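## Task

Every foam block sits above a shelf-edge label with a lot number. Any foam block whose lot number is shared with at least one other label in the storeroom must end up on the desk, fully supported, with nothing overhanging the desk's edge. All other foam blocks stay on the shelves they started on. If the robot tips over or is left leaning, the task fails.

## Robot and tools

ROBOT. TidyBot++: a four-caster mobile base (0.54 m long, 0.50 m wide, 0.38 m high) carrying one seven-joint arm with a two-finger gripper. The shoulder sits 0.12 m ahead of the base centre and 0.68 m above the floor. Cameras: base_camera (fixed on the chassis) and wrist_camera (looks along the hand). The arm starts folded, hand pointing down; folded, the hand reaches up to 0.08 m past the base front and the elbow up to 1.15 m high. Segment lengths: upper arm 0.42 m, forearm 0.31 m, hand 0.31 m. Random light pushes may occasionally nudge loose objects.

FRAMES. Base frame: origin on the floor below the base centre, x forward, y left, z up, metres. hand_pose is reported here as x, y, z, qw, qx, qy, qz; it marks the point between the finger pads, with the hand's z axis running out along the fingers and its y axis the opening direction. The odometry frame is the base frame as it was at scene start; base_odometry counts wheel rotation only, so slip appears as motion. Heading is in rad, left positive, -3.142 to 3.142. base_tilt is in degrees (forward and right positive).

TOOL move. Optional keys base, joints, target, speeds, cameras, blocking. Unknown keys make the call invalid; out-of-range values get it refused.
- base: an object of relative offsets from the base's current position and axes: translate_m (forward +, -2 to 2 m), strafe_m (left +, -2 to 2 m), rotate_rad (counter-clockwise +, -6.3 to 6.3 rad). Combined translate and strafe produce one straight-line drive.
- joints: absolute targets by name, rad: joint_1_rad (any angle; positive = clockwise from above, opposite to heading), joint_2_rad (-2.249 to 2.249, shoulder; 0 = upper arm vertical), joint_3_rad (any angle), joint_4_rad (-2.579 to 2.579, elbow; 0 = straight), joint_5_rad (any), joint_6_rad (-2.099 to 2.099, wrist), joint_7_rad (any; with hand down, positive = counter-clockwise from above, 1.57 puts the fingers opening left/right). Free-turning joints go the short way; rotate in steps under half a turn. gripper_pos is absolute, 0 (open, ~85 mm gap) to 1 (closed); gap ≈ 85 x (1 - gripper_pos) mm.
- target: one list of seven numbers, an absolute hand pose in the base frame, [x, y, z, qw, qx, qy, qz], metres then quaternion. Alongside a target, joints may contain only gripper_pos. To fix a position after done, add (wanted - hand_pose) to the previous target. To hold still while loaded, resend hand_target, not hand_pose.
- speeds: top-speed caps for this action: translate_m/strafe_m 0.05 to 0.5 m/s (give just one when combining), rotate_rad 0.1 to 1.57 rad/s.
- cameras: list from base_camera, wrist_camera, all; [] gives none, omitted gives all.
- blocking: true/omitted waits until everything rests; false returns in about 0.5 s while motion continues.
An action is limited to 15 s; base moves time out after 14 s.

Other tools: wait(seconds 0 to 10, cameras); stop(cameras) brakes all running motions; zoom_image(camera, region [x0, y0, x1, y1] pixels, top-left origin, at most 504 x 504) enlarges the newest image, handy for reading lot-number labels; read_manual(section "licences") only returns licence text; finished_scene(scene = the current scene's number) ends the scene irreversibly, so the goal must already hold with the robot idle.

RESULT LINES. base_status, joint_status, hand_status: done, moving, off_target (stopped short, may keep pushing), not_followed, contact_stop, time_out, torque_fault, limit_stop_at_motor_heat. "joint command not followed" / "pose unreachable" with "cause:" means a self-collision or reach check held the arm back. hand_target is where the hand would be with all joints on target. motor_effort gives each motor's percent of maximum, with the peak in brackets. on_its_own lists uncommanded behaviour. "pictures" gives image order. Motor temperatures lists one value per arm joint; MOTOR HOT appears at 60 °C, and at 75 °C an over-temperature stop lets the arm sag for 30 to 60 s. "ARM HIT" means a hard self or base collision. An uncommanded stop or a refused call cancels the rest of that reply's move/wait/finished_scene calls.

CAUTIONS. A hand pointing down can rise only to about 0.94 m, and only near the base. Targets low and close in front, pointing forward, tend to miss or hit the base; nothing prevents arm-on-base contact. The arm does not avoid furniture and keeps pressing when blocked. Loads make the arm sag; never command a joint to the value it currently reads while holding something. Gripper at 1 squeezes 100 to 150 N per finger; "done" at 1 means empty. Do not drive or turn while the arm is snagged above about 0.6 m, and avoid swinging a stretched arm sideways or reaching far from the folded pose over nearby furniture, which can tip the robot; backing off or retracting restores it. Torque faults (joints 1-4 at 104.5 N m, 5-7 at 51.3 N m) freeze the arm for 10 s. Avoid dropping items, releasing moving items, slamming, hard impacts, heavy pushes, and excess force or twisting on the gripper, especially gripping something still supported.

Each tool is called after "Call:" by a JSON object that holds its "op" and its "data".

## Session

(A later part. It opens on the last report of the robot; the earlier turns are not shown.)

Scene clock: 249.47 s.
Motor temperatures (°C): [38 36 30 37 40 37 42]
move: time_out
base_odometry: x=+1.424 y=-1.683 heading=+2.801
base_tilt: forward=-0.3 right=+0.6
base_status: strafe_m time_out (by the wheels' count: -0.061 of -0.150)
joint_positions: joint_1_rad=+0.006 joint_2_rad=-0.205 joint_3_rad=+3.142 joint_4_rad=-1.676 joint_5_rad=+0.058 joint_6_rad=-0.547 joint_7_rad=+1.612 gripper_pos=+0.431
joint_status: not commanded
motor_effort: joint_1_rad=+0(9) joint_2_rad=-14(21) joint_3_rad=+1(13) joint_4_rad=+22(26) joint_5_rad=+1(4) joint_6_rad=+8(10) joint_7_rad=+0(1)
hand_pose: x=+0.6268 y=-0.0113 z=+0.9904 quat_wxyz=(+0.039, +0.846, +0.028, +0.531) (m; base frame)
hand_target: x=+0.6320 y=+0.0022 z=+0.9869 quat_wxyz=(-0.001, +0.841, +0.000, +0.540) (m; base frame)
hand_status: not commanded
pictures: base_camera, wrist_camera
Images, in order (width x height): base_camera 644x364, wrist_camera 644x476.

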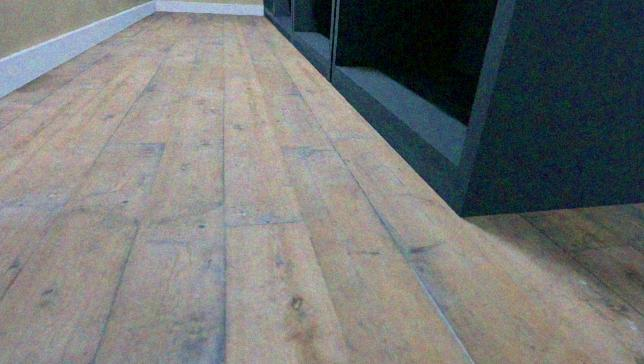

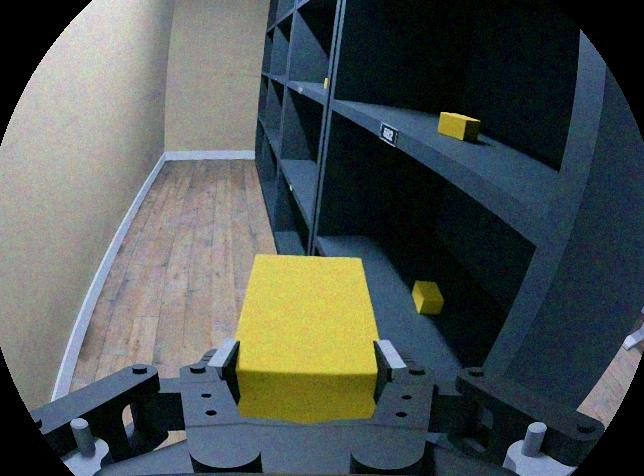

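Call:
{"op": "move", "data": {"base": {"translate_m":0.12,"strafe_m":-0.03}, "cameras": []}}

Call:
{"op": "move", "data": {"base": {"strafe_m":-0.1}, "cameras": ["base_camera"]}}

Call:
{"op": "move", "data": {"base": {"rotate_rad":-1.23}}}

Scene clock: 250.97 s.
Motor temperatures (°C): [38 36 30 37 40 37 42]
move: done
base_odometry: x=+1.321 y=-1.614 heading=+2.800
base_tilt: forward=-0.3 right=+0.6
base_status: done
joint_positions: joint_1_rad=+0.006 joint_2_rad=-0.198 joint_3_rad=+3.142 joint_4_rad=-1.676 joint_5_rad=+0.058 joint_6_rad=-0.547 joint_7_rad=+1.612 gripper_pos=+0.431
joint_status: not commanded
motor_effort: joint_1_rad=+0(1) joint_2_rad=-14(18) joint_3_rad=+0(1) joint_4_rad=+22(24) joint_5_rad=+1(1) joint_6_rad=+8(9) joint_7_rad=-1(1)
hand_pose: x=+0.6288 y=-0.0113 z=+0.9871 quat_wxyz=(+0.039, +0.847, +0.028, +0.529) (m; base frame)
hand_target: x=+0.6320 y=+0.0022 z=+0.9869 quat_wxyz=(-0.001, +0.841, +0.000, +0.540) (m; base frame)
hand_status: not commanded
pictures: none
No camera images: "cameras" was empty.

Scene clock: 252.23 s.
Motor temperatures (°C): [38 36 30 37 40 37 42]
move: done
base_odometry: x=+1.354 y=-1.520 heading=+2.801
base_tilt: forward=-0.3 right=+0.6
base_status: done
joint_positions: joint_1_rad=+0.006 joint_2_rad=-0.198 joint_3_rad=+3.144 joint_4_rad=-1.676 joint_5_rad=+0.058 joint_6_rad=-0.547 joint_7_rad=+1.612 gripper_pos=+0.431
joint_status: not commanded
motor_effort: joint_1_rad=+0(3) joint_2_rad=-14(15) joint_3_rad=+0(3) joint_4_rad=+22(23) joint_5_rad=+1(1) joint_6_rad=+9(9) joint_7_rad=+0(1)
hand_pose: x=+0.6288 y=-0.0121 z=+0.9871 quat_wxyz=(+0.039, +0.847, +0.027, +0.529) (m; base frame)
hand_target: x=+0.6320 y=+0.0022 z=+0.9869 quat_wxyz=(-0.001, +0.841, +0.000, +0.540) (m; base frame)
hand_status: not commanded
pictures: base_camera
Images, in order (width x height): base_camera 644x364.

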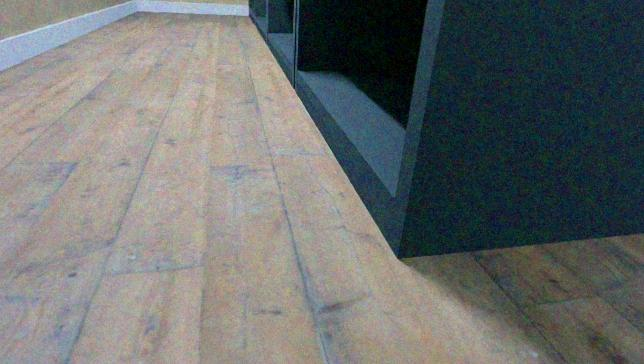

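Scene clock: 256.73 s.
Motor temperatures (°C): [38 36 30 37 40 37 42]
move: time_out
base_odometry: x=+1.354 y=-1.530 heading=+2.175
base_tilt: forward=-0.4 right=+0.5
base_status: rotate_rad time_out (by the wheels' count: -0.625 of -1.230)
joint_positions: joint_1_rad=-0.205 joint_2_rad=-0.227 joint_3_rad=+2.925 joint_4_rad=-1.686 joint_5_rad=-0.103 joint_6_rad=-0.538 joint_7_rad=+1.612 gripper_pos=+0.434
joint_status: not commanded
motor_effort: joint_1_rad=+40(51) joint_2_rad=-7(17) joint_3_rad=+46(58) joint_4_rad=+23(26) joint_5_rad=+22(27) joint_6_rad=+15(17) joint_7_rad=-3(4)
hand_pose: x=+0.5631 y=+0.2327 z=+0.9944 quat_wxyz=(-0.126, +0.822, +0.181, +0.525) (m; base frame)
hand_target: x=+0.6320 y=+0.0022 z=+0.9869 quat_wxyz=(-0.001, +0.841, +0.000, +0.540) (m; base frame)
hand_status: not commanded
pictures: base_camera, wrist_camera
Images, in order (width x height): base_camera 644x364, wrist_camera 644x476.

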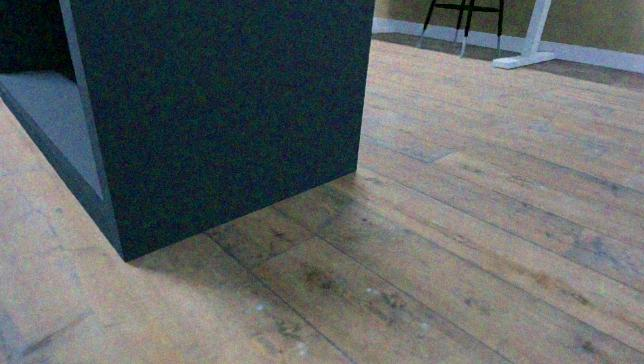

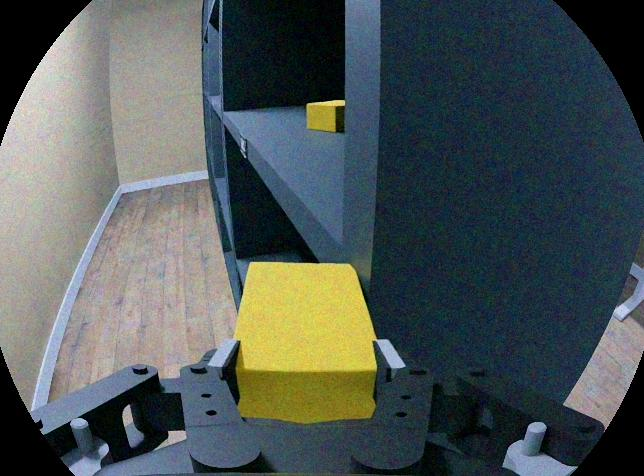

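Call:
{"op": "move", "data": {"base": {"rotate_rad":0.5}, "cameras": ["wrist_camera"]}}

Call:
{"op": "move", "data": {"joints": {"joint_1_rad":0,"joint_2_rad":-0.9,"joint_3_rad":3.14,"joint_4_rad":-2.5,"joint_5_rad":0,"joint_6_rad":-0.4,"joint_7_rad":1.57}, "cameras": ["wrist_camera"]}}

Call:
{"op": "move", "data": {"base": {"rotate_rad":-1.1}}}

Scene clock: 258.47 s.
Motor temperatures (°C): [38 36 30 37 40 37 42]
move: done
base_odometry: x=+1.354 y=-1.530 heading=+2.675
base_tilt: forward=-0.3 right=+0.6
base_status: done
joint_positions: joint_1_rad=+0.001 joint_2_rad=-0.209 joint_3_rad=+3.140 joint_4_rad=-1.694 joint_5_rad=-0.041 joint_6_rad=-0.516 joint_7_rad=+1.610 gripper_pos=+0.434
joint_status: not commanded
motor_effort: joint_1_rad=-1(35) joint_2_rad=-14(15) joint_3_rad=+0(41) joint_4_rad=+23(27) joint_5_rad=+0(19) joint_6_rad=+8(18) joint_7_rad=+0(3)
hand_pose: x=+0.6278 y=+0.0079 z=+0.9908 quat_wxyz=(-0.008, +0.842, +0.007, +0.540) (m; base frame)
hand_target: x=+0.6320 y=+0.0022 z=+0.9869 quat_wxyz=(-0.001, +0.841, +0.000, +0.540) (m; base frame)
hand_status: not commanded
pictures: wrist_camera
Images, in order (width x height): wrist_camera 644x476.

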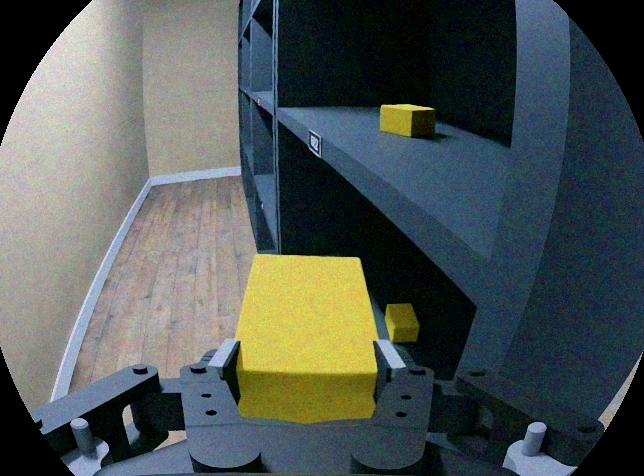

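Scene clock: 260.53 s.
Motor temperatures (°C): [38 36 30 37 40 37 42]
move: done
base_odometry: x=+1.354 y=-1.530 heading=+2.675
base_tilt: forward=-0.4 right=+0.6
base_status: not commanded
joint_positions: joint_1_rad=+0.001 joint_2_rad=-0.882 joint_3_rad=+3.140 joint_4_rad=-2.471 joint_5_rad=-0.041 joint_6_rad=-0.457 joint_7_rad=+1.610 gripper_pos=+0.434
joint_status: all done
motor_effort: joint_1_rad=+0(2) joint_2_rad=+6(15) joint_3_rad=+1(2) joint_4_rad=+22(24) joint_5_rad=+1(2) joint_6_rad=+8(9) joint_7_rad=+0(1)
hand_pose: x=+0.3852 y=+0.0071 z=+0.8010 quat_wxyz=(-0.007, +0.854, +0.006, +0.521) (m; base frame)
hand_target: x=+0.3867 y=+0.0018 z=+0.8046 quat_wxyz=(+0.000, +0.841, +0.000, +0.540) (m; base frame)
hand_status: not commanded
pictures: wrist_camera
Images, in order (width x height): wrist_camera 644x476.

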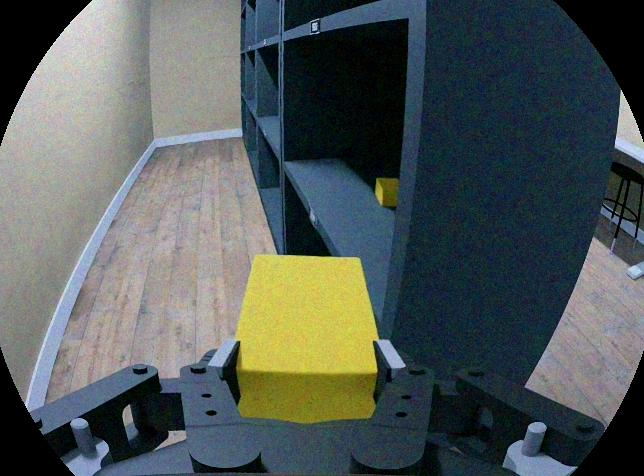

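Scene clock: 262.60 s.
Motor temperatures (°C): [38 36 30 37 40 37 42]
move: done
base_odometry: x=+1.354 y=-1.529 heading=+1.576
base_tilt: forward=-0.4 right=+0.6
base_status: done
joint_positions: joint_1_rad=+0.001 joint_2_rad=-0.882 joint_3_rad=+3.140 joint_4_rad=-2.471 joint_5_rad=-0.041 joint_6_rad=-0.456 joint_7_rad=+1.610 gripper_pos=+0.434
joint_status: not commanded
motor_effort: joint_1_rad=+0(1) joint_2_rad=+7(8) joint_3_rad=+1(2) joint_4_rad=+22(23) joint_5_rad=+1(1) joint_6_rad=+9(9) joint_7_rad=+0(1)
hand_pose: x=+0.3854 y=+0.0071 z=+0.8014 quat_wxyz=(-0.007, +0.853, +0.006, +0.521) (m; base frame)
hand_target: x=+0.3867 y=+0.0018 z=+0.8046 quat_wxyz=(+0.000, +0.841, +0.000, +0.540) (m; base frame)
hand_status: not commanded
pictures: base_camera, wrist_camera
Images, in order (width x height): base_camera 644x364, wrist_camera 644x476.

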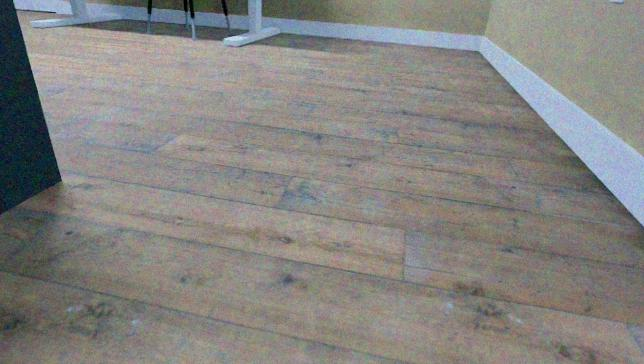

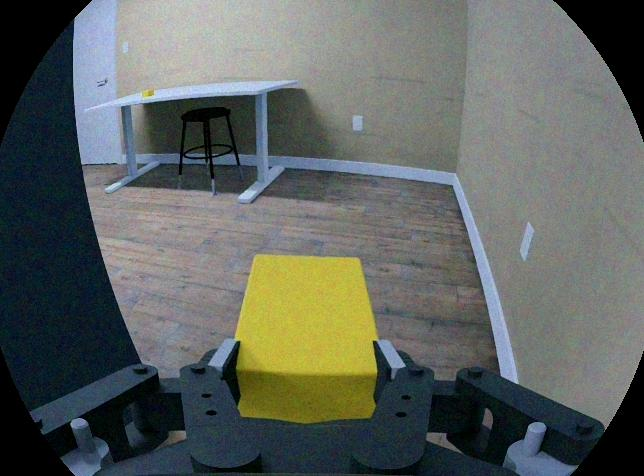

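Call:
{"op": "move", "data": {"base": {"translate_m":1.5}, "cameras": []}}

Call:
{"op": "move", "data": {"base": {"strafe_m":1.2}, "joints": {"joint_1_rad":0,"joint_2_rad":-0.2,"joint_3_rad":3.14,"joint_4_rad":-1.7,"joint_5_rad":0,"joint_6_rad":-0.5,"joint_7_rad":1.57}}}

Scene clock: 267.13 s.
Motor temperatures (°C): [38 36 30 37 40 37 42]
move: done
base_odometry: x=+1.347 y=-0.029 heading=+1.575
base_tilt: forward=-0.3 right=+0.6
base_status: done
joint_positions: joint_1_rad=+0.001 joint_2_rad=-0.887 joint_3_rad=+3.140 joint_4_rad=-2.472 joint_5_rad=-0.041 joint_6_rad=-0.454 joint_7_rad=+1.610 gripper_pos=+0.434
joint_status: not commanded
motor_effort: joint_1_rad=+0(1) joint_2_rad=+6(9) joint_3_rad=+1(1) joint_4_rad=+22(23) joint_5_rad=+1(1) joint_6_rad=+8(9) joint_7_rad=+0(1)
hand_pose: x=+0.3851 y=+0.0070 z=+0.8030 quat_wxyz=(-0.007, +0.852, +0.006, +0.524) (m; base frame)
hand_target: x=+0.3867 y=+0.0018 z=+0.8046 quat_wxyz=(+0.000, +0.841, +0.000, +0.540) (m; base frame)
hand_status: not commanded
pictures: none
No camera images: "cameras" was empty.

Scene clock: 270.93 s.
Motor temperatures (°C): [38 36 30 37 40 37 42]
move: done
base_odometry: x=+0.147 y=-0.034 heading=+1.575
base_tilt: forward=-0.3 right=+0.6
base_status: done
joint_positions: joint_1_rad=+0.001 joint_2_rad=-0.216 joint_3_rad=+3.140 joint_4_rad=-1.715 joint_5_rad=-0.041 joint_6_rad=-0.455 joint_7_rad=+1.610 gripper_pos=+0.434
joint_status: all done
motor_effort: joint_1_rad=+0(2) joint_2_rad=-13(15) joint_3_rad=+1(2) joint_4_rad=+22(24) joint_5_rad=+0(2) joint_6_rad=+8(9) joint_7_rad=+0(1)
hand_pose: x=+0.6309 y=+0.0072 z=+0.9990 quat_wxyz=(-0.007, +0.829, +0.006, +0.560) (m; base frame)
hand_target: x=+0.6320 y=+0.0022 z=+0.9869 quat_wxyz=(+0.000, +0.841, +0.000, +0.540) (m; base frame)
hand_status: not commanded
pictures: base_camera, wrist_camera
Images, in order (width x height): base_camera 644x364, wrist_camera 644x476.

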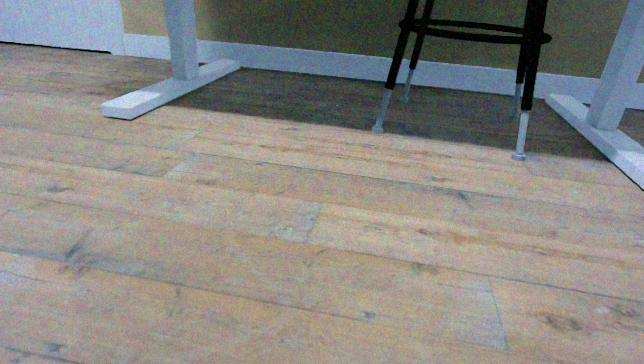

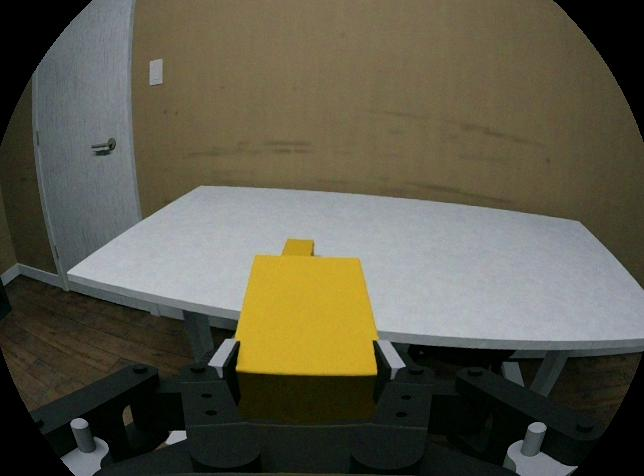

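Call:
{"op": "move", "data": {"base": {"strafe_m":-0.25,"translate_m":0.27}, "cameras": []}}

Call:
{"op": "move", "data": {"target": [0.91, 0, 0.87, 0, 0.843, 0, 0.537]}}

Call:
{"op": "move", "data": {"target": [0.91, 0, 0.81, 0, 0.843, 0, 0.537], "cameras": []}}

Call:
{"op": "move", "data": {"target": [0.91, 0, 0.77, 0, 0.843, 0, 0.537]}}

Scene clock: 273.23 s.
Motor temperatures (°C): [38 36 30 37 40 37 42]
move: done
base_odometry: x=+0.395 y=+0.237 heading=+1.575
base_tilt: forward=-0.3 right=+0.6
base_status: done
joint_positions: joint_1_rad=+0.001 joint_2_rad=-0.204 joint_3_rad=+3.142 joint_4_rad=-1.712 joint_5_rad=-0.041 joint_6_rad=-0.459 joint_7_rad=+1.610 gripper_pos=+0.434
joint_status: not commanded
motor_effort: joint_1_rad=+0(2) joint_2_rad=-13(18) joint_3_rad=+1(3) joint_4_rad=+22(24) joint_5_rad=+0(1) joint_6_rad=+9(9) joint_7_rad=+0(1)
hand_pose: x=+0.6348 y=+0.0063 z=+0.9934 quat_wxyz=(-0.007, +0.832, +0.005, +0.554) (m; base frame)
hand_target: x=+0.6320 y=+0.0022 z=+0.9869 quat_wxyz=(+0.000, +0.841, +0.000, +0.540) (m; base frame)
hand_status: not commanded
pictures: none
No camera images: "cameras" was empty.

Scene clock: 275.20 s.
Motor temperatures (°C): [38 36 30 37 40 37 42]
move: done
base_odometry: x=+0.395 y=+0.237 heading=+1.575
base_tilt: forward=-0.3 right=+0.6
base_status: not commanded
joint_positions: joint_1_rad=+0.001 joint_2_rad=+0.472 joint_3_rad=+3.142 joint_4_rad=-1.259 joint_5_rad=-0.041 joint_6_rad=-0.331 joint_7_rad=+1.610 gripper_pos=+0.434
joint_status: not commanded
motor_effort: joint_1_rad=-1(1) joint_2_rad=-38(39) joint_3_rad=-1(1) joint_4_rad=+22(23) joint_5_rad=+1(1) joint_6_rad=+8(9) joint_7_rad=+0(1)
hand_pose: x=+0.8952 y=+0.0045 z=+0.8595 quat_wxyz=(-0.005, +0.858, +0.003, +0.514) (m; base frame)
hand_target: x=+0.9100 y=+0.0000 z=+0.8700 quat_wxyz=(+0.000, +0.843, +0.000, +0.537) (m; base frame)
hand_status: done (0.019 m and 3.2 deg from the pose sent, 0.302 m and 2.5 deg at the start)
pictures: base_camera, wrist_camera
Images, in order (width x height): base_camera 644x364, wrist_camera 644x476.

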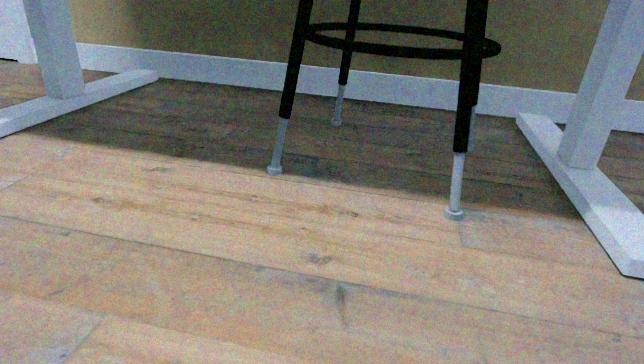

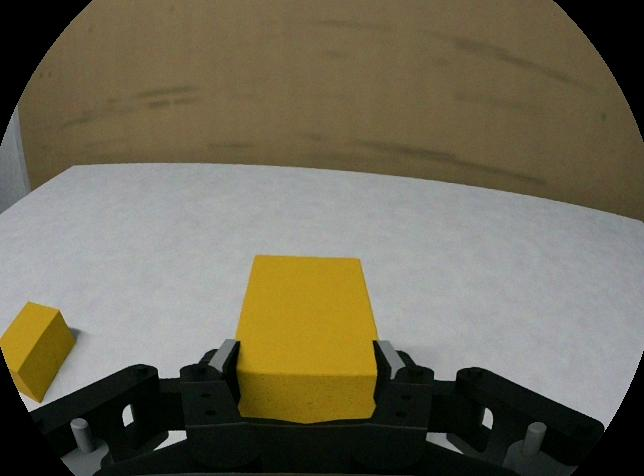

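Scene clock: 276.60 s.
Motor temperatures (°C): [38 36 30 37 40 37 42]
move: done
base_odometry: x=+0.395 y=+0.237 heading=+1.575
base_tilt: forward=-0.3 right=+0.6
base_status: not commanded
joint_positions: joint_1_rad=+0.001 joint_2_rad=+0.506 joint_3_rad=+3.142 joint_4_rad=-1.353 joint_5_rad=-0.041 joint_6_rad=-0.158 joint_7_rad=+1.610 gripper_pos=+0.434
joint_status: not commanded
motor_effort: joint_1_rad=+0(1) joint_2_rad=-38(41) joint_3_rad=+0(1) joint_4_rad=+22(23) joint_5_rad=+1(1) joint_6_rad=+9(9) joint_7_rad=+0(1)
hand_pose: x=+0.9050 y=+0.0024 z=+0.8260 quat_wxyz=(-0.003, +0.846, +0.001, +0.533) (m; base frame)
hand_target: x=+0.9100 y=+0.0000 z=+0.8100 quat_wxyz=(+0.000, +0.843, +0.000, +0.537) (m; base frame)
hand_status: done (0.017 m and 0.7 deg from the pose sent, 0.052 m and 3.2 deg at the start)
pictures: none
No camera images: "cameras" was empty.

Scene clock: 277.77 s.
Motor temperatures (°C): [38 36 30 37 40 37 42]
move: done
base_odometry: x=+0.395 y=+0.237 heading=+1.575
base_tilt: forward=-0.3 right=+0.6
base_status: not commanded
joint_positions: joint_1_rad=+0.001 joint_2_rad=+0.543 joint_3_rad=+3.142 joint_4_rad=-1.425 joint_5_rad=-0.041 joint_6_rad=-0.045 joint_7_rad=+1.610 gripper_pos=+0.434
joint_status: not commanded
motor_effort: joint_1_rad=-1(1) joint_2_rad=-39(41) joint_3_rad=-1(1) joint_4_rad=+21(23) joint_5_rad=+1(1) joint_6_rad=+9(9) joint_7_rad=+0(1)
hand_pose: x=+0.9076 y=+0.0009 z=+0.7872 quat_wxyz=(-0.001, +0.845, -0.001, +0.535) (m; base frame)
hand_target: x=+0.9100 y=+0.0000 z=+0.7700 quat_wxyz=(+0.000, +0.843, +0.000, +0.537) (m; base frame)
hand_status: done (0.017 m and 0.4 deg from the pose sent, 0.056 m and 0.7 deg at the start)
pictures: base_camera, wrist_camera
Images, in order (width x height): base_camera 644x364, wrist_camera 644x476.

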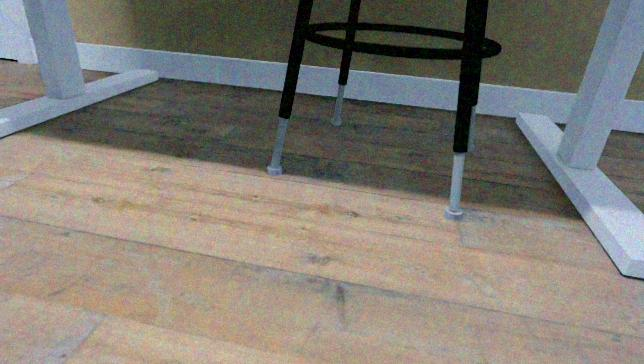

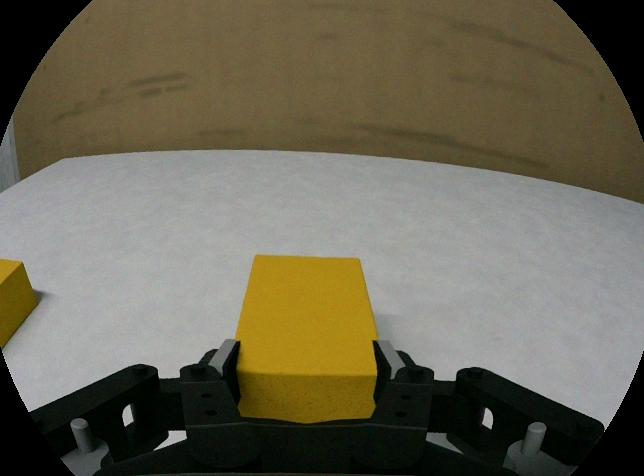

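Call:
{"op": "move", "data": {"target": [0.91, 0, 0.75, 0, 0.843, 0, 0.537], "cameras": []}}

Call:
{"op": "move", "data": {"target": [0.91, 0, 0.735, 0, 0.843, 0, 0.537], "cameras": []}}

Call:
{"op": "move", "data": {"target": [0.91, 0, 0.72, 0, 0.843, 0, 0.537]}}

Scene clock: 278.73 s.
Motor temperatures (°C): [38 36 30 37 40 37 42]
move: done
base_odometry: x=+0.395 y=+0.237 heading=+1.575
base_tilt: forward=-0.3 right=+0.6
base_status: not commanded
joint_positions: joint_1_rad=+0.001 joint_2_rad=+0.560 joint_3_rad=+3.142 joint_4_rad=-1.456 joint_5_rad=-0.041 joint_6_rad=+0.013 joint_7_rad=+1.608 gripper_pos=+0.434
joint_status: not commanded
motor_effort: joint_1_rad=+0(1) joint_2_rad=-39(40) joint_3_rad=+0(1) joint_4_rad=+21(22) joint_5_rad=+1(1) joint_6_rad=+8(9) joint_7_rad=+0(1)
hand_pose: x=+0.9088 y=+0.0002 z=+0.7727 quat_wxyz=(+0.000, +0.842, -0.002, +0.539) (m; base frame)
hand_target: x=+0.9100 y=+0.0000 z=+0.7500 quat_wxyz=(+0.000, +0.843, +0.000, +0.537) (m; base frame)
hand_status: done (0.023 m and 0.4 deg from the pose sent, 0.037 m and 0.4 deg at the start)
pictures: none
No camera images: "cameras" was empty.

Scene clock: 279.33 s.
Motor temperatures (°C): [38 36 30 37 40 37 42]
move: off_target
base_odometry: x=+0.395 y=+0.237 heading=+1.575
base_tilt: forward=-0.3 right=+0.6
base_status: not commanded
joint_positions: joint_1_rad=+0.001 joint_2_rad=+0.564 joint_3_rad=+3.142 joint_4_rad=-1.475 joint_5_rad=-0.041 joint_6_rad=+0.057 joint_7_rad=+1.607 gripper_pos=+0.434
joint_status: not commanded
motor_effort: joint_1_rad=+0(1) joint_2_rad=-37(39) joint_3_rad=+0(1) joint_4_rad=+19(21) joint_5_rad=+1(1) joint_6_rad=+7(9) joint_7_rad=+0(1)
hand_pose: x=+0.9099 y=-0.0004 z=+0.7715 quat_wxyz=(+0.000, +0.836, -0.003, +0.548) (m; base frame)
hand_target: x=+0.9100 y=+0.0000 z=+0.7350 quat_wxyz=(+0.000, +0.843, +0.000, +0.537) (m; base frame)
hand_status: off_target (0.036 m and 1.5 deg from the pose sent, 0.038 m and 0.4 deg at the start)
pictures: none
No camera images: "cameras" was empty.

Scene clock: 279.93 s.
Motor temperatures (°C): [38 36 30 37 40 37 42]
move: off_target
base_odometry: x=+0.395 y=+0.237 heading=+1.575
base_tilt: forward=-0.3 right=+0.6
base_status: not commanded
joint_positions: joint_1_rad=+0.001 joint_2_rad=+0.569 joint_3_rad=+3.142 joint_4_rad=-1.491 joint_5_rad=-0.041 joint_6_rad=+0.100 joint_7_rad=+1.605 gripper_pos=+0.434
joint_status: not commanded
motor_effort: joint_1_rad=+1(1) joint_2_rad=-35(37) joint_3_rad=+0(1) joint_4_rad=+18(20) joint_5_rad=+1(1) joint_6_rad=+7(8) joint_7_rad=+0(1)
hand_pose: x=+0.9113 y=-0.0010 z=+0.7709 quat_wxyz=(+0.000, +0.830, -0.005, +0.557) (m; base frame)
hand_target: x=+0.9100 y=+0.0000 z=+0.7200 quat_wxyz=(+0.000, +0.843, +0.000, +0.537) (m; base frame)
hand_status: off_target (0.051 m and 2.8 deg from the pose sent, 0.051 m and 1.5 deg at the start)
pictures: base_camera, wrist_camera
Images, in order (width x height): base_camera 644x364, wrist_camera 644x476.

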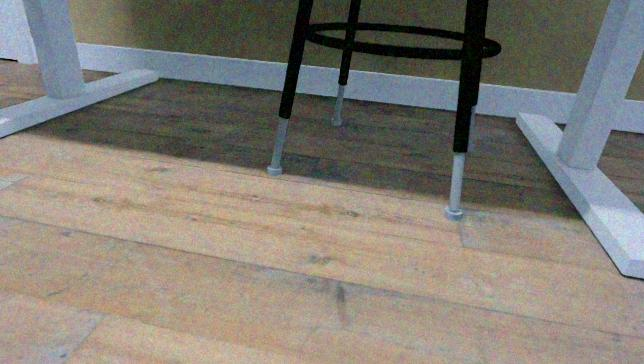

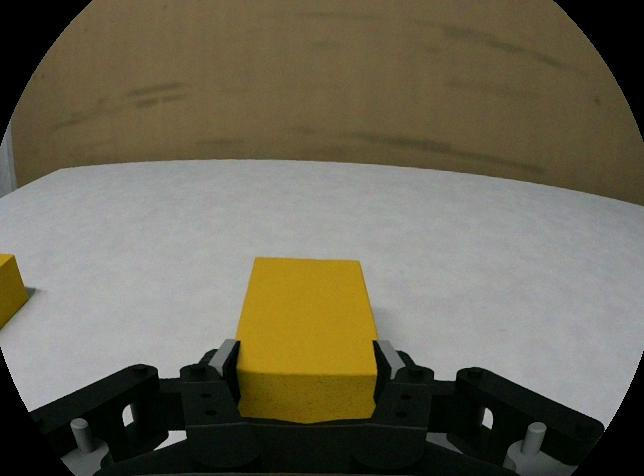

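Landed. Relax, release, retreat.

Call:
{"op": "move", "data": {"target": [0.91, 0, 0.745, 0, 0.843, 0, 0.537], "cameras": []}}

Call:
{"op": "move", "data": {"joints": {"gripper_pos":0.0}, "cameras": []}}

Call:
{"op": "move", "data": {"target": [0.80, 0, 0.86, 0, 0.843, 0, 0.537], "cameras": []}}

Call:
{"op": "move", "data": {"base": {"translate_m":-0.3}}}

Scene clock: 280.73 s.
Motor temperatures (°C): [38 36 30 37 40 37 42]
move: done
base_odometry: x=+0.395 y=+0.237 heading=+1.575
base_tilt: forward=-0.3 right=+0.6
base_status: not commanded
joint_positions: joint_1_rad=+0.001 joint_2_rad=+0.567 joint_3_rad=+3.142 joint_4_rad=-1.485 joint_5_rad=-0.041 joint_6_rad=+0.086 joint_7_rad=+1.605 gripper_pos=+0.434
joint_status: not commanded
motor_effort: joint_1_rad=-1(1) joint_2_rad=-37(37) joint_3_rad=-1(1) joint_4_rad=+19(20) joint_5_rad=+1(1) joint_6_rad=+7(8) joint_7_rad=+0(1)
hand_pose: x=+0.9110 y=-0.0008 z=+0.7715 quat_wxyz=(+0.000, +0.832, -0.005, +0.555) (m; base frame)
hand_target: x=+0.9100 y=+0.0000 z=+0.7450 quat_wxyz=(+0.000, +0.843, +0.000, +0.537) (m; base frame)
hand_status: done (0.027 m and 2.4 deg from the pose sent, 0.026 m and 2.8 deg at the start)
pictures: none
No camera images: "cameras" was empty.

Scene clock: 281.70 s.
Motor temperatures (°C): [38 36 30 37 40 37 42]
move: done
base_odometry: x=+0.395 y=+0.237 heading=+1.575
base_tilt: forward=-0.3 right=+0.6
base_status: not commanded
joint_positions: joint_1_rad=+0.001 joint_2_rad=+0.568 joint_3_rad=+3.142 joint_4_rad=-1.485 joint_5_rad=-0.041 joint_6_rad=+0.086 joint_7_rad=+1.605 gripper_pos=+0.000
joint_status: all done
motor_effort: joint_1_rad=-1(1) joint_2_rad=-38(40) joint_3_rad=+0(1) joint_4_rad=+20(21) joint_5_rad=+1(1) joint_6_rad=+8(9) joint_7_rad=+0(1)
hand_pose: x=+0.9111 y=-0.0008 z=+0.7710 quat_wxyz=(+0.000, +0.832, -0.005, +0.554) (m; base frame)
hand_target: x=+0.9100 y=+0.0000 z=+0.7450 quat_wxyz=(+0.000, +0.843, +0.000, +0.537) (m; base frame)
hand_status: not commanded
pictures: none
No camera images: "cameras" was empty.

Scene clock: 283.37 s.
Motor temperatures (°C): [38 36 30 37 40 37 42]
move: done
base_odometry: x=+0.395 y=+0.237 heading=+1.575
base_tilt: forward=-0.3 right=+0.6
base_status: not commanded
joint_positions: joint_1_rad=+0.001 joint_2_rad=+0.229 joint_3_rad=+3.142 joint_4_rad=-1.618 joint_5_rad=-0.041 joint_6_rad=-0.068 joint_7_rad=+1.605 gripper_pos=+0.000
joint_status: not commanded
motor_effort: joint_1_rad=+0(1) joint_2_rad=-29(41) joint_3_rad=+0(1) joint_4_rad=+21(23) joint_5_rad=+1(1) joint_6_rad=+8(9) joint_7_rad=+0(1)
hand_pose: x=+0.8101 y=+0.0013 z=+0.9008 quat_wxyz=(-0.003, +0.818, -0.003, +0.576) (m; base frame)
hand_target: x=+0.8000 y=+0.0000 z=+0.8600 quat_wxyz=(+0.000, +0.843, +0.000, +0.537) (m; base frame)
hand_status: done (0.042 m and 5.3 deg from the pose sent, 0.142 m and 2.4 deg at the start)
pictures: none
No camera images: "cameras" was empty.

Scene clock: 285.30 s.
Motor temperatures (°C): [38 36 30 37 40 37 42]
move: done
base_odometry: x=+0.397 y=-0.063 heading=+1.576
base_tilt: forward=-0.3 right=+0.6
base_status: done
joint_positions: joint_1_rad=+0.001 joint_2_rad=+0.226 joint_3_rad=+3.142 joint_4_rad=-1.621 joint_5_rad=-0.041 joint_6_rad=-0.071 joint_7_rad=+1.605 gripper_pos=+0.000
joint_status: not commanded
motor_effort: joint_1_rad=-1(2) joint_2_rad=-29(32) joint_3_rad=+0(1) joint_4_rad=+21(23) joint_5_rad=+1(1) joint_6_rad=+8(9) joint_7_rad=+0(1)
hand_pose: x=+0.8084 y=+0.0013 z=+0.9001 quat_wxyz=(-0.003, +0.819, -0.003, +0.574) (m; base frame)
hand_target: x=+0.8000 y=+0.0000 z=+0.8600 quat_wxyz=(+0.000, +0.843, +0.000, +0.537) (m; base frame)
hand_status: not commanded
pictures: base_camera, wrist_camera
Images, in order (width x height): base_camera 644x364, wrist_camera 644x476.

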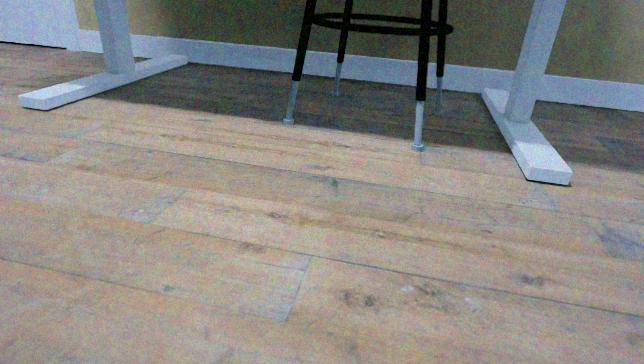

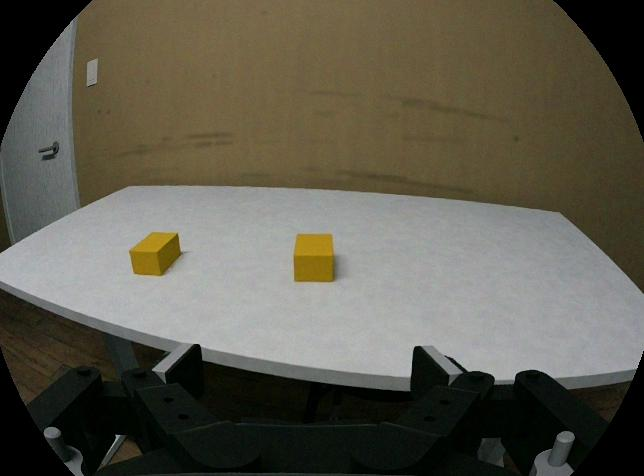

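Call:
{"op": "move", "data": {"base": {"rotate_rad":1.566}, "joints": {"joint_1_rad":0,"joint_2_rad":-0.37,"joint_3_rad":3.14,"joint_4_rad":-2.5,"joint_5_rad":0,"joint_6_rad":0.5,"joint_7_rad":1.57}, "cameras": []}}

Call:
{"op": "move", "data": {"base": {"translate_m":1.2}}}

Scene clock: 287.97 s.
Motor temperatures (°C): [38 36 30 37 40 37 42]
move: done
base_odometry: x=+0.397 y=-0.063 heading=+3.141
base_tilt: forward=-0.4 right=+0.6
base_status: done
joint_positions: joint_1_rad=+0.002 joint_2_rad=-0.359 joint_3_rad=+3.134 joint_4_rad=-2.470 joint_5_rad=-0.041 joint_6_rad=+0.443 joint_7_rad=+1.605 gripper_pos=+0.000
joint_status: all done
motor_effort: joint_1_rad=+0(4) joint_2_rad=-7(30) joint_3_rad=+1(4) joint_4_rad=+20(23) joint_5_rad=+1(2) joint_6_rad=+8(9) joint_7_rad=+0(1)
hand_pose: x=+0.5505 y=-0.0014 z=+0.8837 quat_wxyz=(+0.005, +0.741, -0.004, +0.672) (m; base frame)
hand_target: x=+0.5441 y=+0.0021 z=+0.8889 quat_wxyz=(-0.001, +0.728, +0.000, +0.686) (m; base frame)
hand_status: not commanded
pictures: none
No camera images: "cameras" was empty.

Scene clock: 294.53 s.
Motor temperatures (°C): [38 36 30 37 40 37 42]
move: time_out
base_odometry: x=-0.638 y=-0.061 heading=+3.101
base_tilt: forward=-0.3 right=+0.6
base_status: translate_m time_out (by the wheels' count: +1.035 of +1.200)
joint_positions: joint_1_rad=+0.000 joint_2_rad=-0.368 joint_3_rad=+3.138 joint_4_rad=-2.477 joint_5_rad=-0.040 joint_6_rad=+0.452 joint_7_rad=+1.605 gripper_pos=+0.000
joint_status: not commanded
motor_effort: joint_1_rad=+0(4) joint_2_rad=-7(21) joint_3_rad=+1(7) joint_4_rad=+20(22) joint_5_rad=+1(3) joint_6_rad=+9(11) joint_7_rad=+0(1)
hand_pose: x=+0.5476 y=-0.0024 z=+0.8862 quat_wxyz=(+0.005, +0.737, -0.005, +0.676) (m; base frame)
hand_target: x=+0.5441 y=+0.0021 z=+0.8889 quat_wxyz=(-0.001, +0.728, +0.000, +0.686) (m; base frame)
hand_status: not commanded
pictures: base_camera, wrist_camera
Images, in order (width x height): base_camera 644x364, wrist_camera 644x476.

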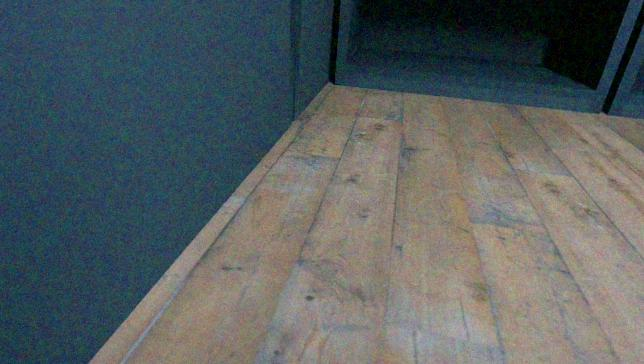

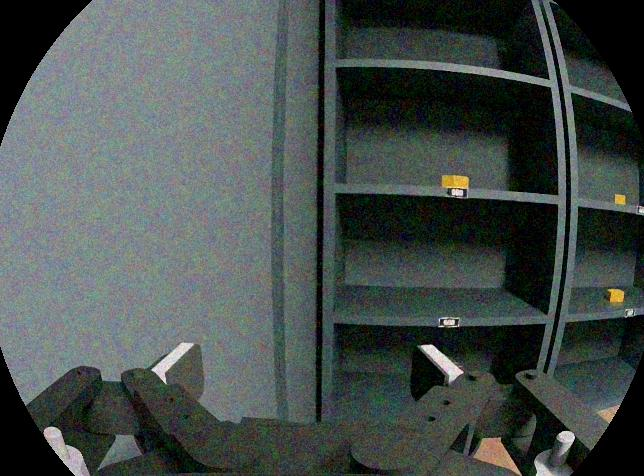

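Call:
{"op": "move", "data": {"base": {"strafe_m":-0.4}, "cameras": []}}

Call:
{"op": "move", "data": {"base": {"translate_m":0.3}, "joints": {"joint_1_rad":0,"joint_2_rad":-0.7,"joint_3_rad":3.14,"joint_4_rad":-1.9,"joint_5_rad":0,"joint_6_rad":-0.6,"joint_7_rad":1.57}}}

Scene clock: 296.90 s.
Motor temperatures (°C): [38 36 30 37 40 37 42]
move: done
base_odometry: x=-0.622 y=+0.339 heading=+3.102
base_tilt: forward=-0.4 right=+0.6
base_status: done
joint_positions: joint_1_rad=+0.000 joint_2_rad=-0.368 joint_3_rad=+3.138 joint_4_rad=-2.477 joint_5_rad=-0.040 joint_6_rad=+0.452 joint_7_rad=+1.605 gripper_pos=+0.000
joint_status: not commanded
motor_effort: joint_1_rad=-1(2) joint_2_rad=-7(7) joint_3_rad=+1(2) joint_4_rad=+20(21) joint_5_rad=+1(1) joint_6_rad=+9(9) joint_7_rad=-1(1)
hand_pose: x=+0.5476 y=-0.0028 z=+0.8863 quat_wxyz=(+0.005, +0.737, -0.006, +0.676) (m; base frame)
hand_target: x=+0.5441 y=+0.0021 z=+0.8889 quat_wxyz=(-0.001, +0.728, +0.000, +0.686) (m; base frame)
hand_status: not commanded
pictures: none
No camera images: "cameras" was empty.

Scene clock: 299.17 s.
Motor temperatures (°C): [38 36 30 37 40 37 42]
move: done
base_odometry: x=-0.922 y=+0.351 heading=+3.101
base_tilt: forward=-0.3 right=+0.6
base_status: done
joint_positions: joint_1_rad=+0.000 joint_2_rad=-0.682 joint_3_rad=+3.138 joint_4_rad=-1.913 joint_5_rad=-0.040 joint_6_rad=-0.550 joint_7_rad=+1.605 gripper_pos=+0.000
joint_status: all done
motor_effort: joint_1_rad=+0(2) joint_2_rad=+2(8) joint_3_rad=+1(1) joint_4_rad=+21(24) joint_5_rad=+1(2) joint_6_rad=+8(10) joint_7_rad=+0(1)
hand_pose: x=+0.4545 y=+0.0093 z=+1.0482 quat_wxyz=(-0.008, +0.777, +0.008, +0.629) (m; base frame)
hand_target: x=+0.4441 y=+0.0021 z=+1.0468 quat_wxyz=(+0.000, +0.783, +0.001, +0.622) (m; base frame)
hand_status: not commanded
pictures: base_camera, wrist_camera
Images, in order (width x height): base_camera 644x364, wrist_camera 644x476.

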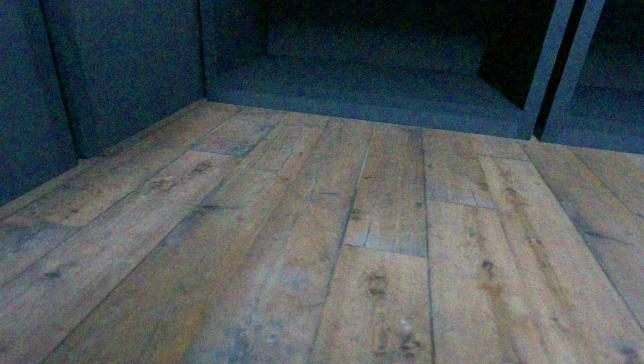

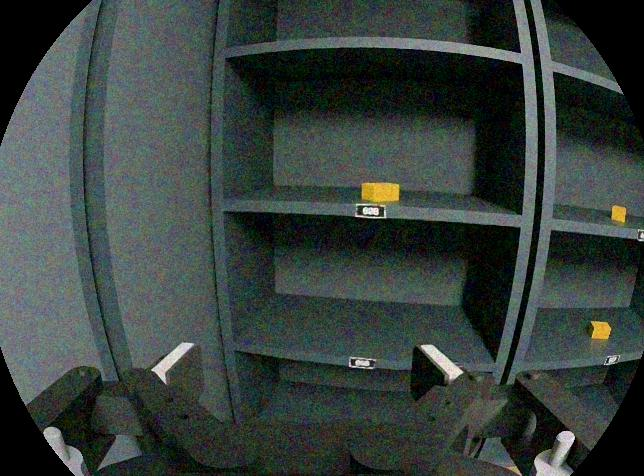

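Call:
{"op": "move", "data": {"base": {"translate_m":0.5,"strafe_m":-0.17}, "cameras": []}}

Call:
{"op": "move", "data": {"target": [0.45, 0.0, 1.16, 0, 0.793, 0, 0.609]}}

Scene clock: 302.37 s.
Motor temperatures (°C): [38 36 30 37 40 37 42]
move: done
base_odometry: x=-1.414 y=+0.541 heading=+3.102
base_tilt: forward=-0.3 right=+0.6
base_status: done
joint_positions: joint_1_rad=+0.000 joint_2_rad=-0.690 joint_3_rad=+3.138 joint_4_rad=-1.912 joint_5_rad=-0.040 joint_6_rad=-0.554 joint_7_rad=+1.605 gripper_pos=+0.000
joint_status: not commanded
motor_effort: joint_1_rad=-1(1) joint_2_rad=+2(5) joint_3_rad=+1(3) joint_4_rad=+21(22) joint_5_rad=+0(1) joint_6_rad=+8(9) joint_7_rad=+0(1)
hand_pose: x=+0.4513 y=+0.0093 z=+1.0503 quat_wxyz=(-0.008, +0.776, +0.008, +0.631) (m; base frame)
hand_target: x=+0.4441 y=+0.0021 z=+1.0468 quat_wxyz=(+0.000, +0.783, +0.001, +0.622) (m; base frame)
hand_status: not commanded
pictures: none
No camera images: "cameras" was empty.

Scene clock: 304.30 s.
Motor temperatures (°C): [38 36 30 37 40 37 42]
move: done
base_odometry: x=-1.414 y=+0.541 heading=+3.102
base_tilt: forward=-0.3 right=+0.6
base_status: not commanded
joint_positions: joint_1_rad=+0.000 joint_2_rad=-0.554 joint_3_rad=+3.138 joint_4_rad=-1.446 joint_5_rad=-0.040 joint_6_rad=-0.888 joint_7_rad=+1.605 gripper_pos=+0.000
joint_status: not commanded
motor_effort: joint_1_rad=-1(1) joint_2_rad=+1(3) joint_3_rad=+1(1) joint_4_rad=+18(23) joint_5_rad=+0(1) joint_6_rad=+9(9) joint_7_rad=+0(1)
hand_pose: x=+0.4466 y=+0.0126 z=+1.1727 quat_wxyz=(-0.010, +0.777, +0.014, +0.630) (m; base frame)
hand_target: x=+0.4500 y=+0.0000 z=+1.1600 quat_wxyz=(+0.000, +0.793, +0.000, +0.609) (m; base frame)
hand_status: done (0.018 m and 3.6 deg from the pose sent, 0.110 m and 3.5 deg at the start)
pictures: base_camera, wrist_camera
Images, in order (width x height): base_camera 644x364, wrist_camera 644x476.

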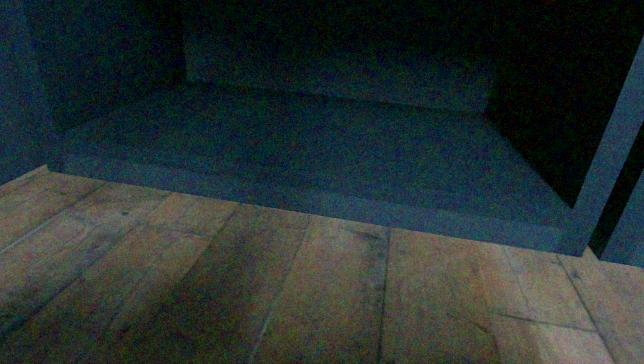

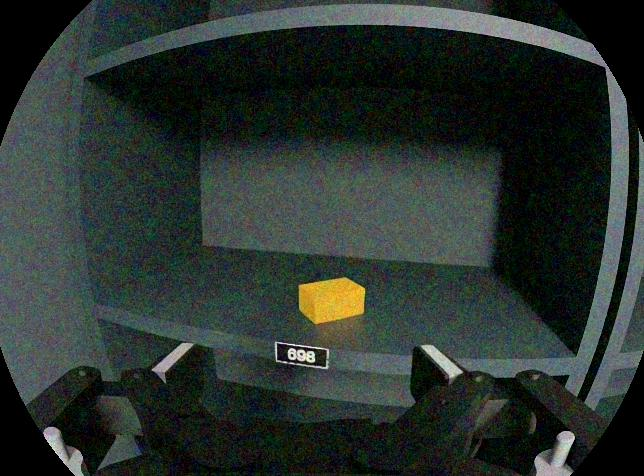

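Call:
{"op": "move", "data": {"target": [0.72, 0.13, 1.14, 0.248, 0.748, -0.389, 0.476]}}

Scene clock: 309.70 s.
Motor temperatures (°C): [38 36 30 37 40 37 42]
move: off_target
base_odometry: x=-1.414 y=+0.541 heading=+3.102
base_tilt: forward=-0.3 right=+0.6
base_status: not commanded
joint_positions: joint_1_rad=+2.484 joint_2_rad=-0.646 joint_3_rad=+1.951 joint_4_rad=+0.161 joint_5_rad=-0.648 joint_6_rad=-2.004 joint_7_rad=+0.843 gripper_pos=+0.000
joint_status: not commanded
motor_effort: joint_1_rad=+0(4) joint_2_rad=+33(43) joint_3_rad=+2(6) joint_4_rad=-2(20) joint_5_rad=+6(9) joint_6_rad=+6(9) joint_7_rad=+0(1)
hand_pose: x=+0.6295 y=+0.0971 z=+1.1315 quat_wxyz=(+0.263, +0.752, -0.346, +0.496) (m; base frame)
hand_target: x=+0.6182 y=+0.0842 z=+1.1219 quat_wxyz=(+0.273, +0.737, -0.388, +0.482) (m; base frame)
hand_status: off_target (0.097 m and 5.7 deg from the pose sent, 0.299 m and 58.3 deg at the start)
pictures: base_camera, wrist_camera
Images, in order (width x height): base_camera 644x364, wrist_camera 644x476.

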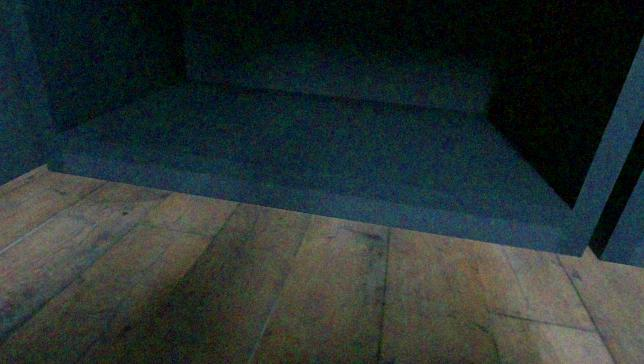

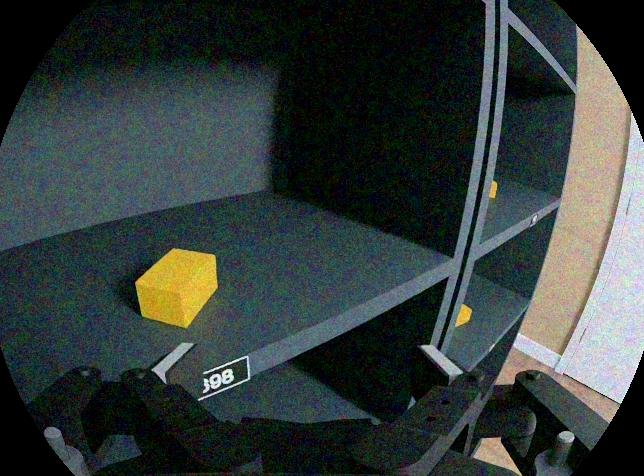

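Call:
{"op": "move", "data": {"base": {"translate_m":-0.4}, "cameras": []}}

Call:
{"op": "move", "data": {"joints": {"joint_1_rad":0,"joint_2_rad":-0.554,"joint_3_rad":3.14,"joint_4_rad":-1.446,"joint_5_rad":0,"joint_6_rad":-0.888,"joint_7_rad":1.57,"gripper_pos":1}, "cameras": []}}

Call:
{"op": "move", "data": {"base": {"translate_m":0.4}}}

Scene clock: 312.17 s.
Motor temperatures (°C): [38 36 30 37 40 37 42]
move: done
base_odometry: x=-1.015 y=+0.525 heading=+3.102
base_tilt: forward=-0.4 right=+0.6
base_status: done
joint_positions: joint_1_rad=+2.485 joint_2_rad=-0.643 joint_3_rad=+1.950 joint_4_rad=+0.161 joint_5_rad=-0.648 joint_6_rad=-2.010 joint_7_rad=+0.843 gripper_pos=+0.000
joint_status: not commanded
motor_effort: joint_1_rad=+0(2) joint_2_rad=+33(36) joint_3_rad=+2(2) joint_4_rad=-2(3) joint_5_rad=+6(7) joint_6_rad=+6(7) joint_7_rad=+0(1)
hand_pose: x=+0.6273 y=+0.0954 z=+1.1318 quat_wxyz=(+0.262, +0.752, -0.348, +0.494) (m; base frame)
hand_target: x=+0.6182 y=+0.0842 z=+1.1219 quat_wxyz=(+0.273, +0.737, -0.388, +0.482) (m; base frame)
hand_status: not commanded
pictures: none
No camera images: "cameras" was empty.

Scene clock: 315.63 s.
Motor temperatures (°C): [38 36 30 37 40 37 42]
move: done
base_odometry: x=-1.015 y=+0.525 heading=+3.102
base_tilt: forward=-0.3 right=+0.6
base_status: not commanded
joint_positions: joint_1_rad=+0.019 joint_2_rad=-0.568 joint_3_rad=+3.124 joint_4_rad=-1.417 joint_5_rad=-0.071 joint_6_rad=-0.947 joint_7_rad=+1.525 gripper_pos=+0.999
joint_status: all done
motor_effort: joint_1_rad=-1(2) joint_2_rad=+2(34) joint_3_rad=+1(7) joint_4_rad=+18(19) joint_5_rad=+0(7) joint_6_rad=+8(10) joint_7_rad=+0(1)
hand_pose: x=+0.4315 y=+0.0223 z=+1.1751 quat_wxyz=(-0.045, +0.781, -0.015, +0.622) (m; base frame)
hand_target: x=+0.4468 y=+0.0022 z=+1.1724 quat_wxyz=(+0.000, +0.777, +0.000, +0.629) (m; base frame)
hand_status: not commanded
pictures: none
No camera images: "cameras" was empty.

Scene clock: 317.93 s.
Motor temperatures (°C): [38 36 30 37 40 37 42]
move: done
base_odometry: x=-1.414 y=+0.541 heading=+3.102
base_tilt: forward=-0.3 right=+0.6
base_status: done
joint_positions: joint_1_rad=+0.016 joint_2_rad=-0.549 joint_3_rad=+3.129 joint_4_rad=-1.421 joint_5_rad=-0.065 joint_6_rad=-0.942 joint_7_rad=+1.527 gripper_pos=+0.999
joint_status: not commanded
motor_effort: joint_1_rad=-1(1) joint_2_rad=+2(6) joint_3_rad=+1(3) joint_4_rad=+18(20) joint_5_rad=+0(1) joint_6_rad=+8(10) joint_7_rad=+0(1)
hand_pose: x=+0.4419 y=+0.0190 z=+1.1684 quat_wxyz=(-0.042, +0.787, -0.017, +0.615) (m; base frame)
hand_target: x=+0.4468 y=+0.0022 z=+1.1724 quat_wxyz=(+0.000, +0.777, +0.000, +0.629) (m; base frame)
hand_status: not commanded
pictures: base_camera, wrist_camera
Images, in order (width x height): base_camera 644x364, wrist_camera 644x476.

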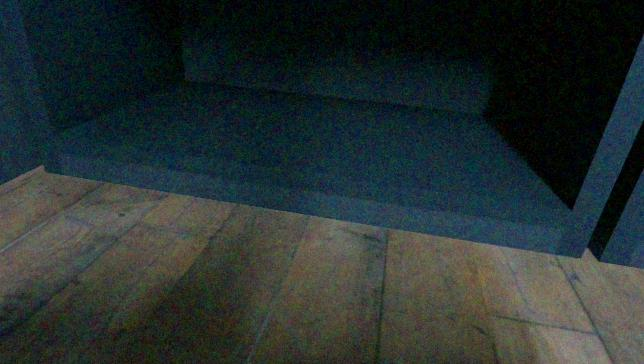

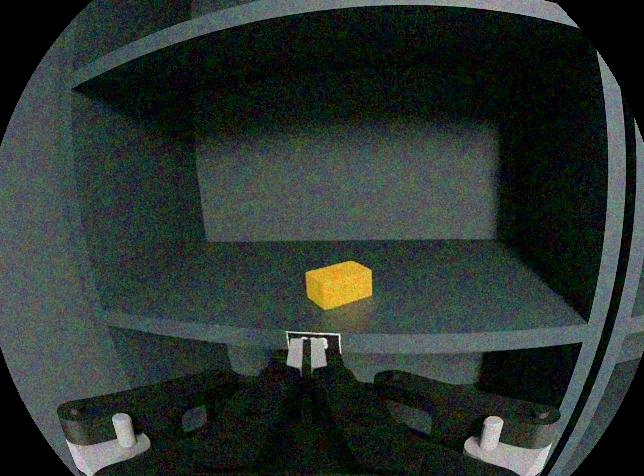

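Call:
{"op": "move", "data": {"target": [0.72, -0.035, 1.06, 0, 0.793, 0, 0.609]}}

Scene clock: 319.83 s.
Motor temperatures (°C): [38 36 30 37 40 37 42]
move: done
base_odometry: x=-1.414 y=+0.541 heading=+3.102
base_tilt: forward=-0.3 right=+0.6
base_status: not commanded
joint_positions: joint_1_rad=+0.016 joint_2_rad=-0.036 joint_3_rad=+3.232 joint_4_rad=-1.452 joint_5_rad=-0.221 joint_6_rad=-0.457 joint_7_rad=+1.828 gripper_pos=+0.999
joint_status: not commanded
motor_effort: joint_1_rad=-1(1) joint_2_rad=-20(23) joint_3_rad=+0(1) joint_4_rad=+22(24) joint_5_rad=+0(1) joint_6_rad=+8(9) joint_7_rad=+0(1)
hand_pose: x=+0.7122 y=-0.0329 z=+1.0614 quat_wxyz=(+0.009, +0.802, +0.009, +0.597) (m; base frame)
hand_target: x=+0.7200 y=-0.0350 z=+1.0600 quat_wxyz=(+0.000, +0.793, +0.000, +0.609) (m; base frame)
hand_status: done (0.008 m and 2.2 deg from the pose sent, 0.303 m and 5.3 deg at the start)
pictures: base_camera, wrist_camera
Images, in order (width x height): base_camera 644x364, wrist_camera 644x476.

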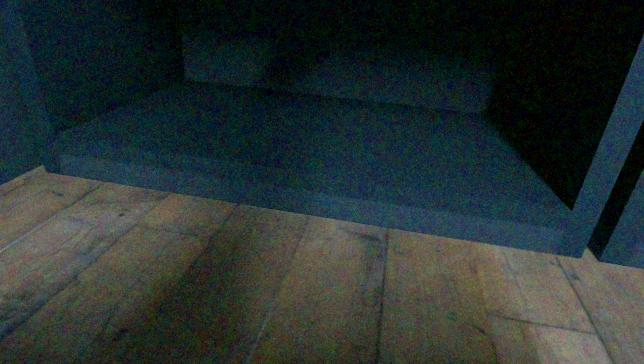

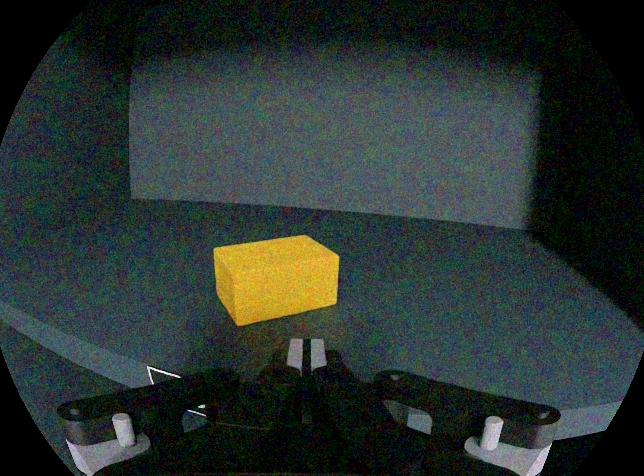

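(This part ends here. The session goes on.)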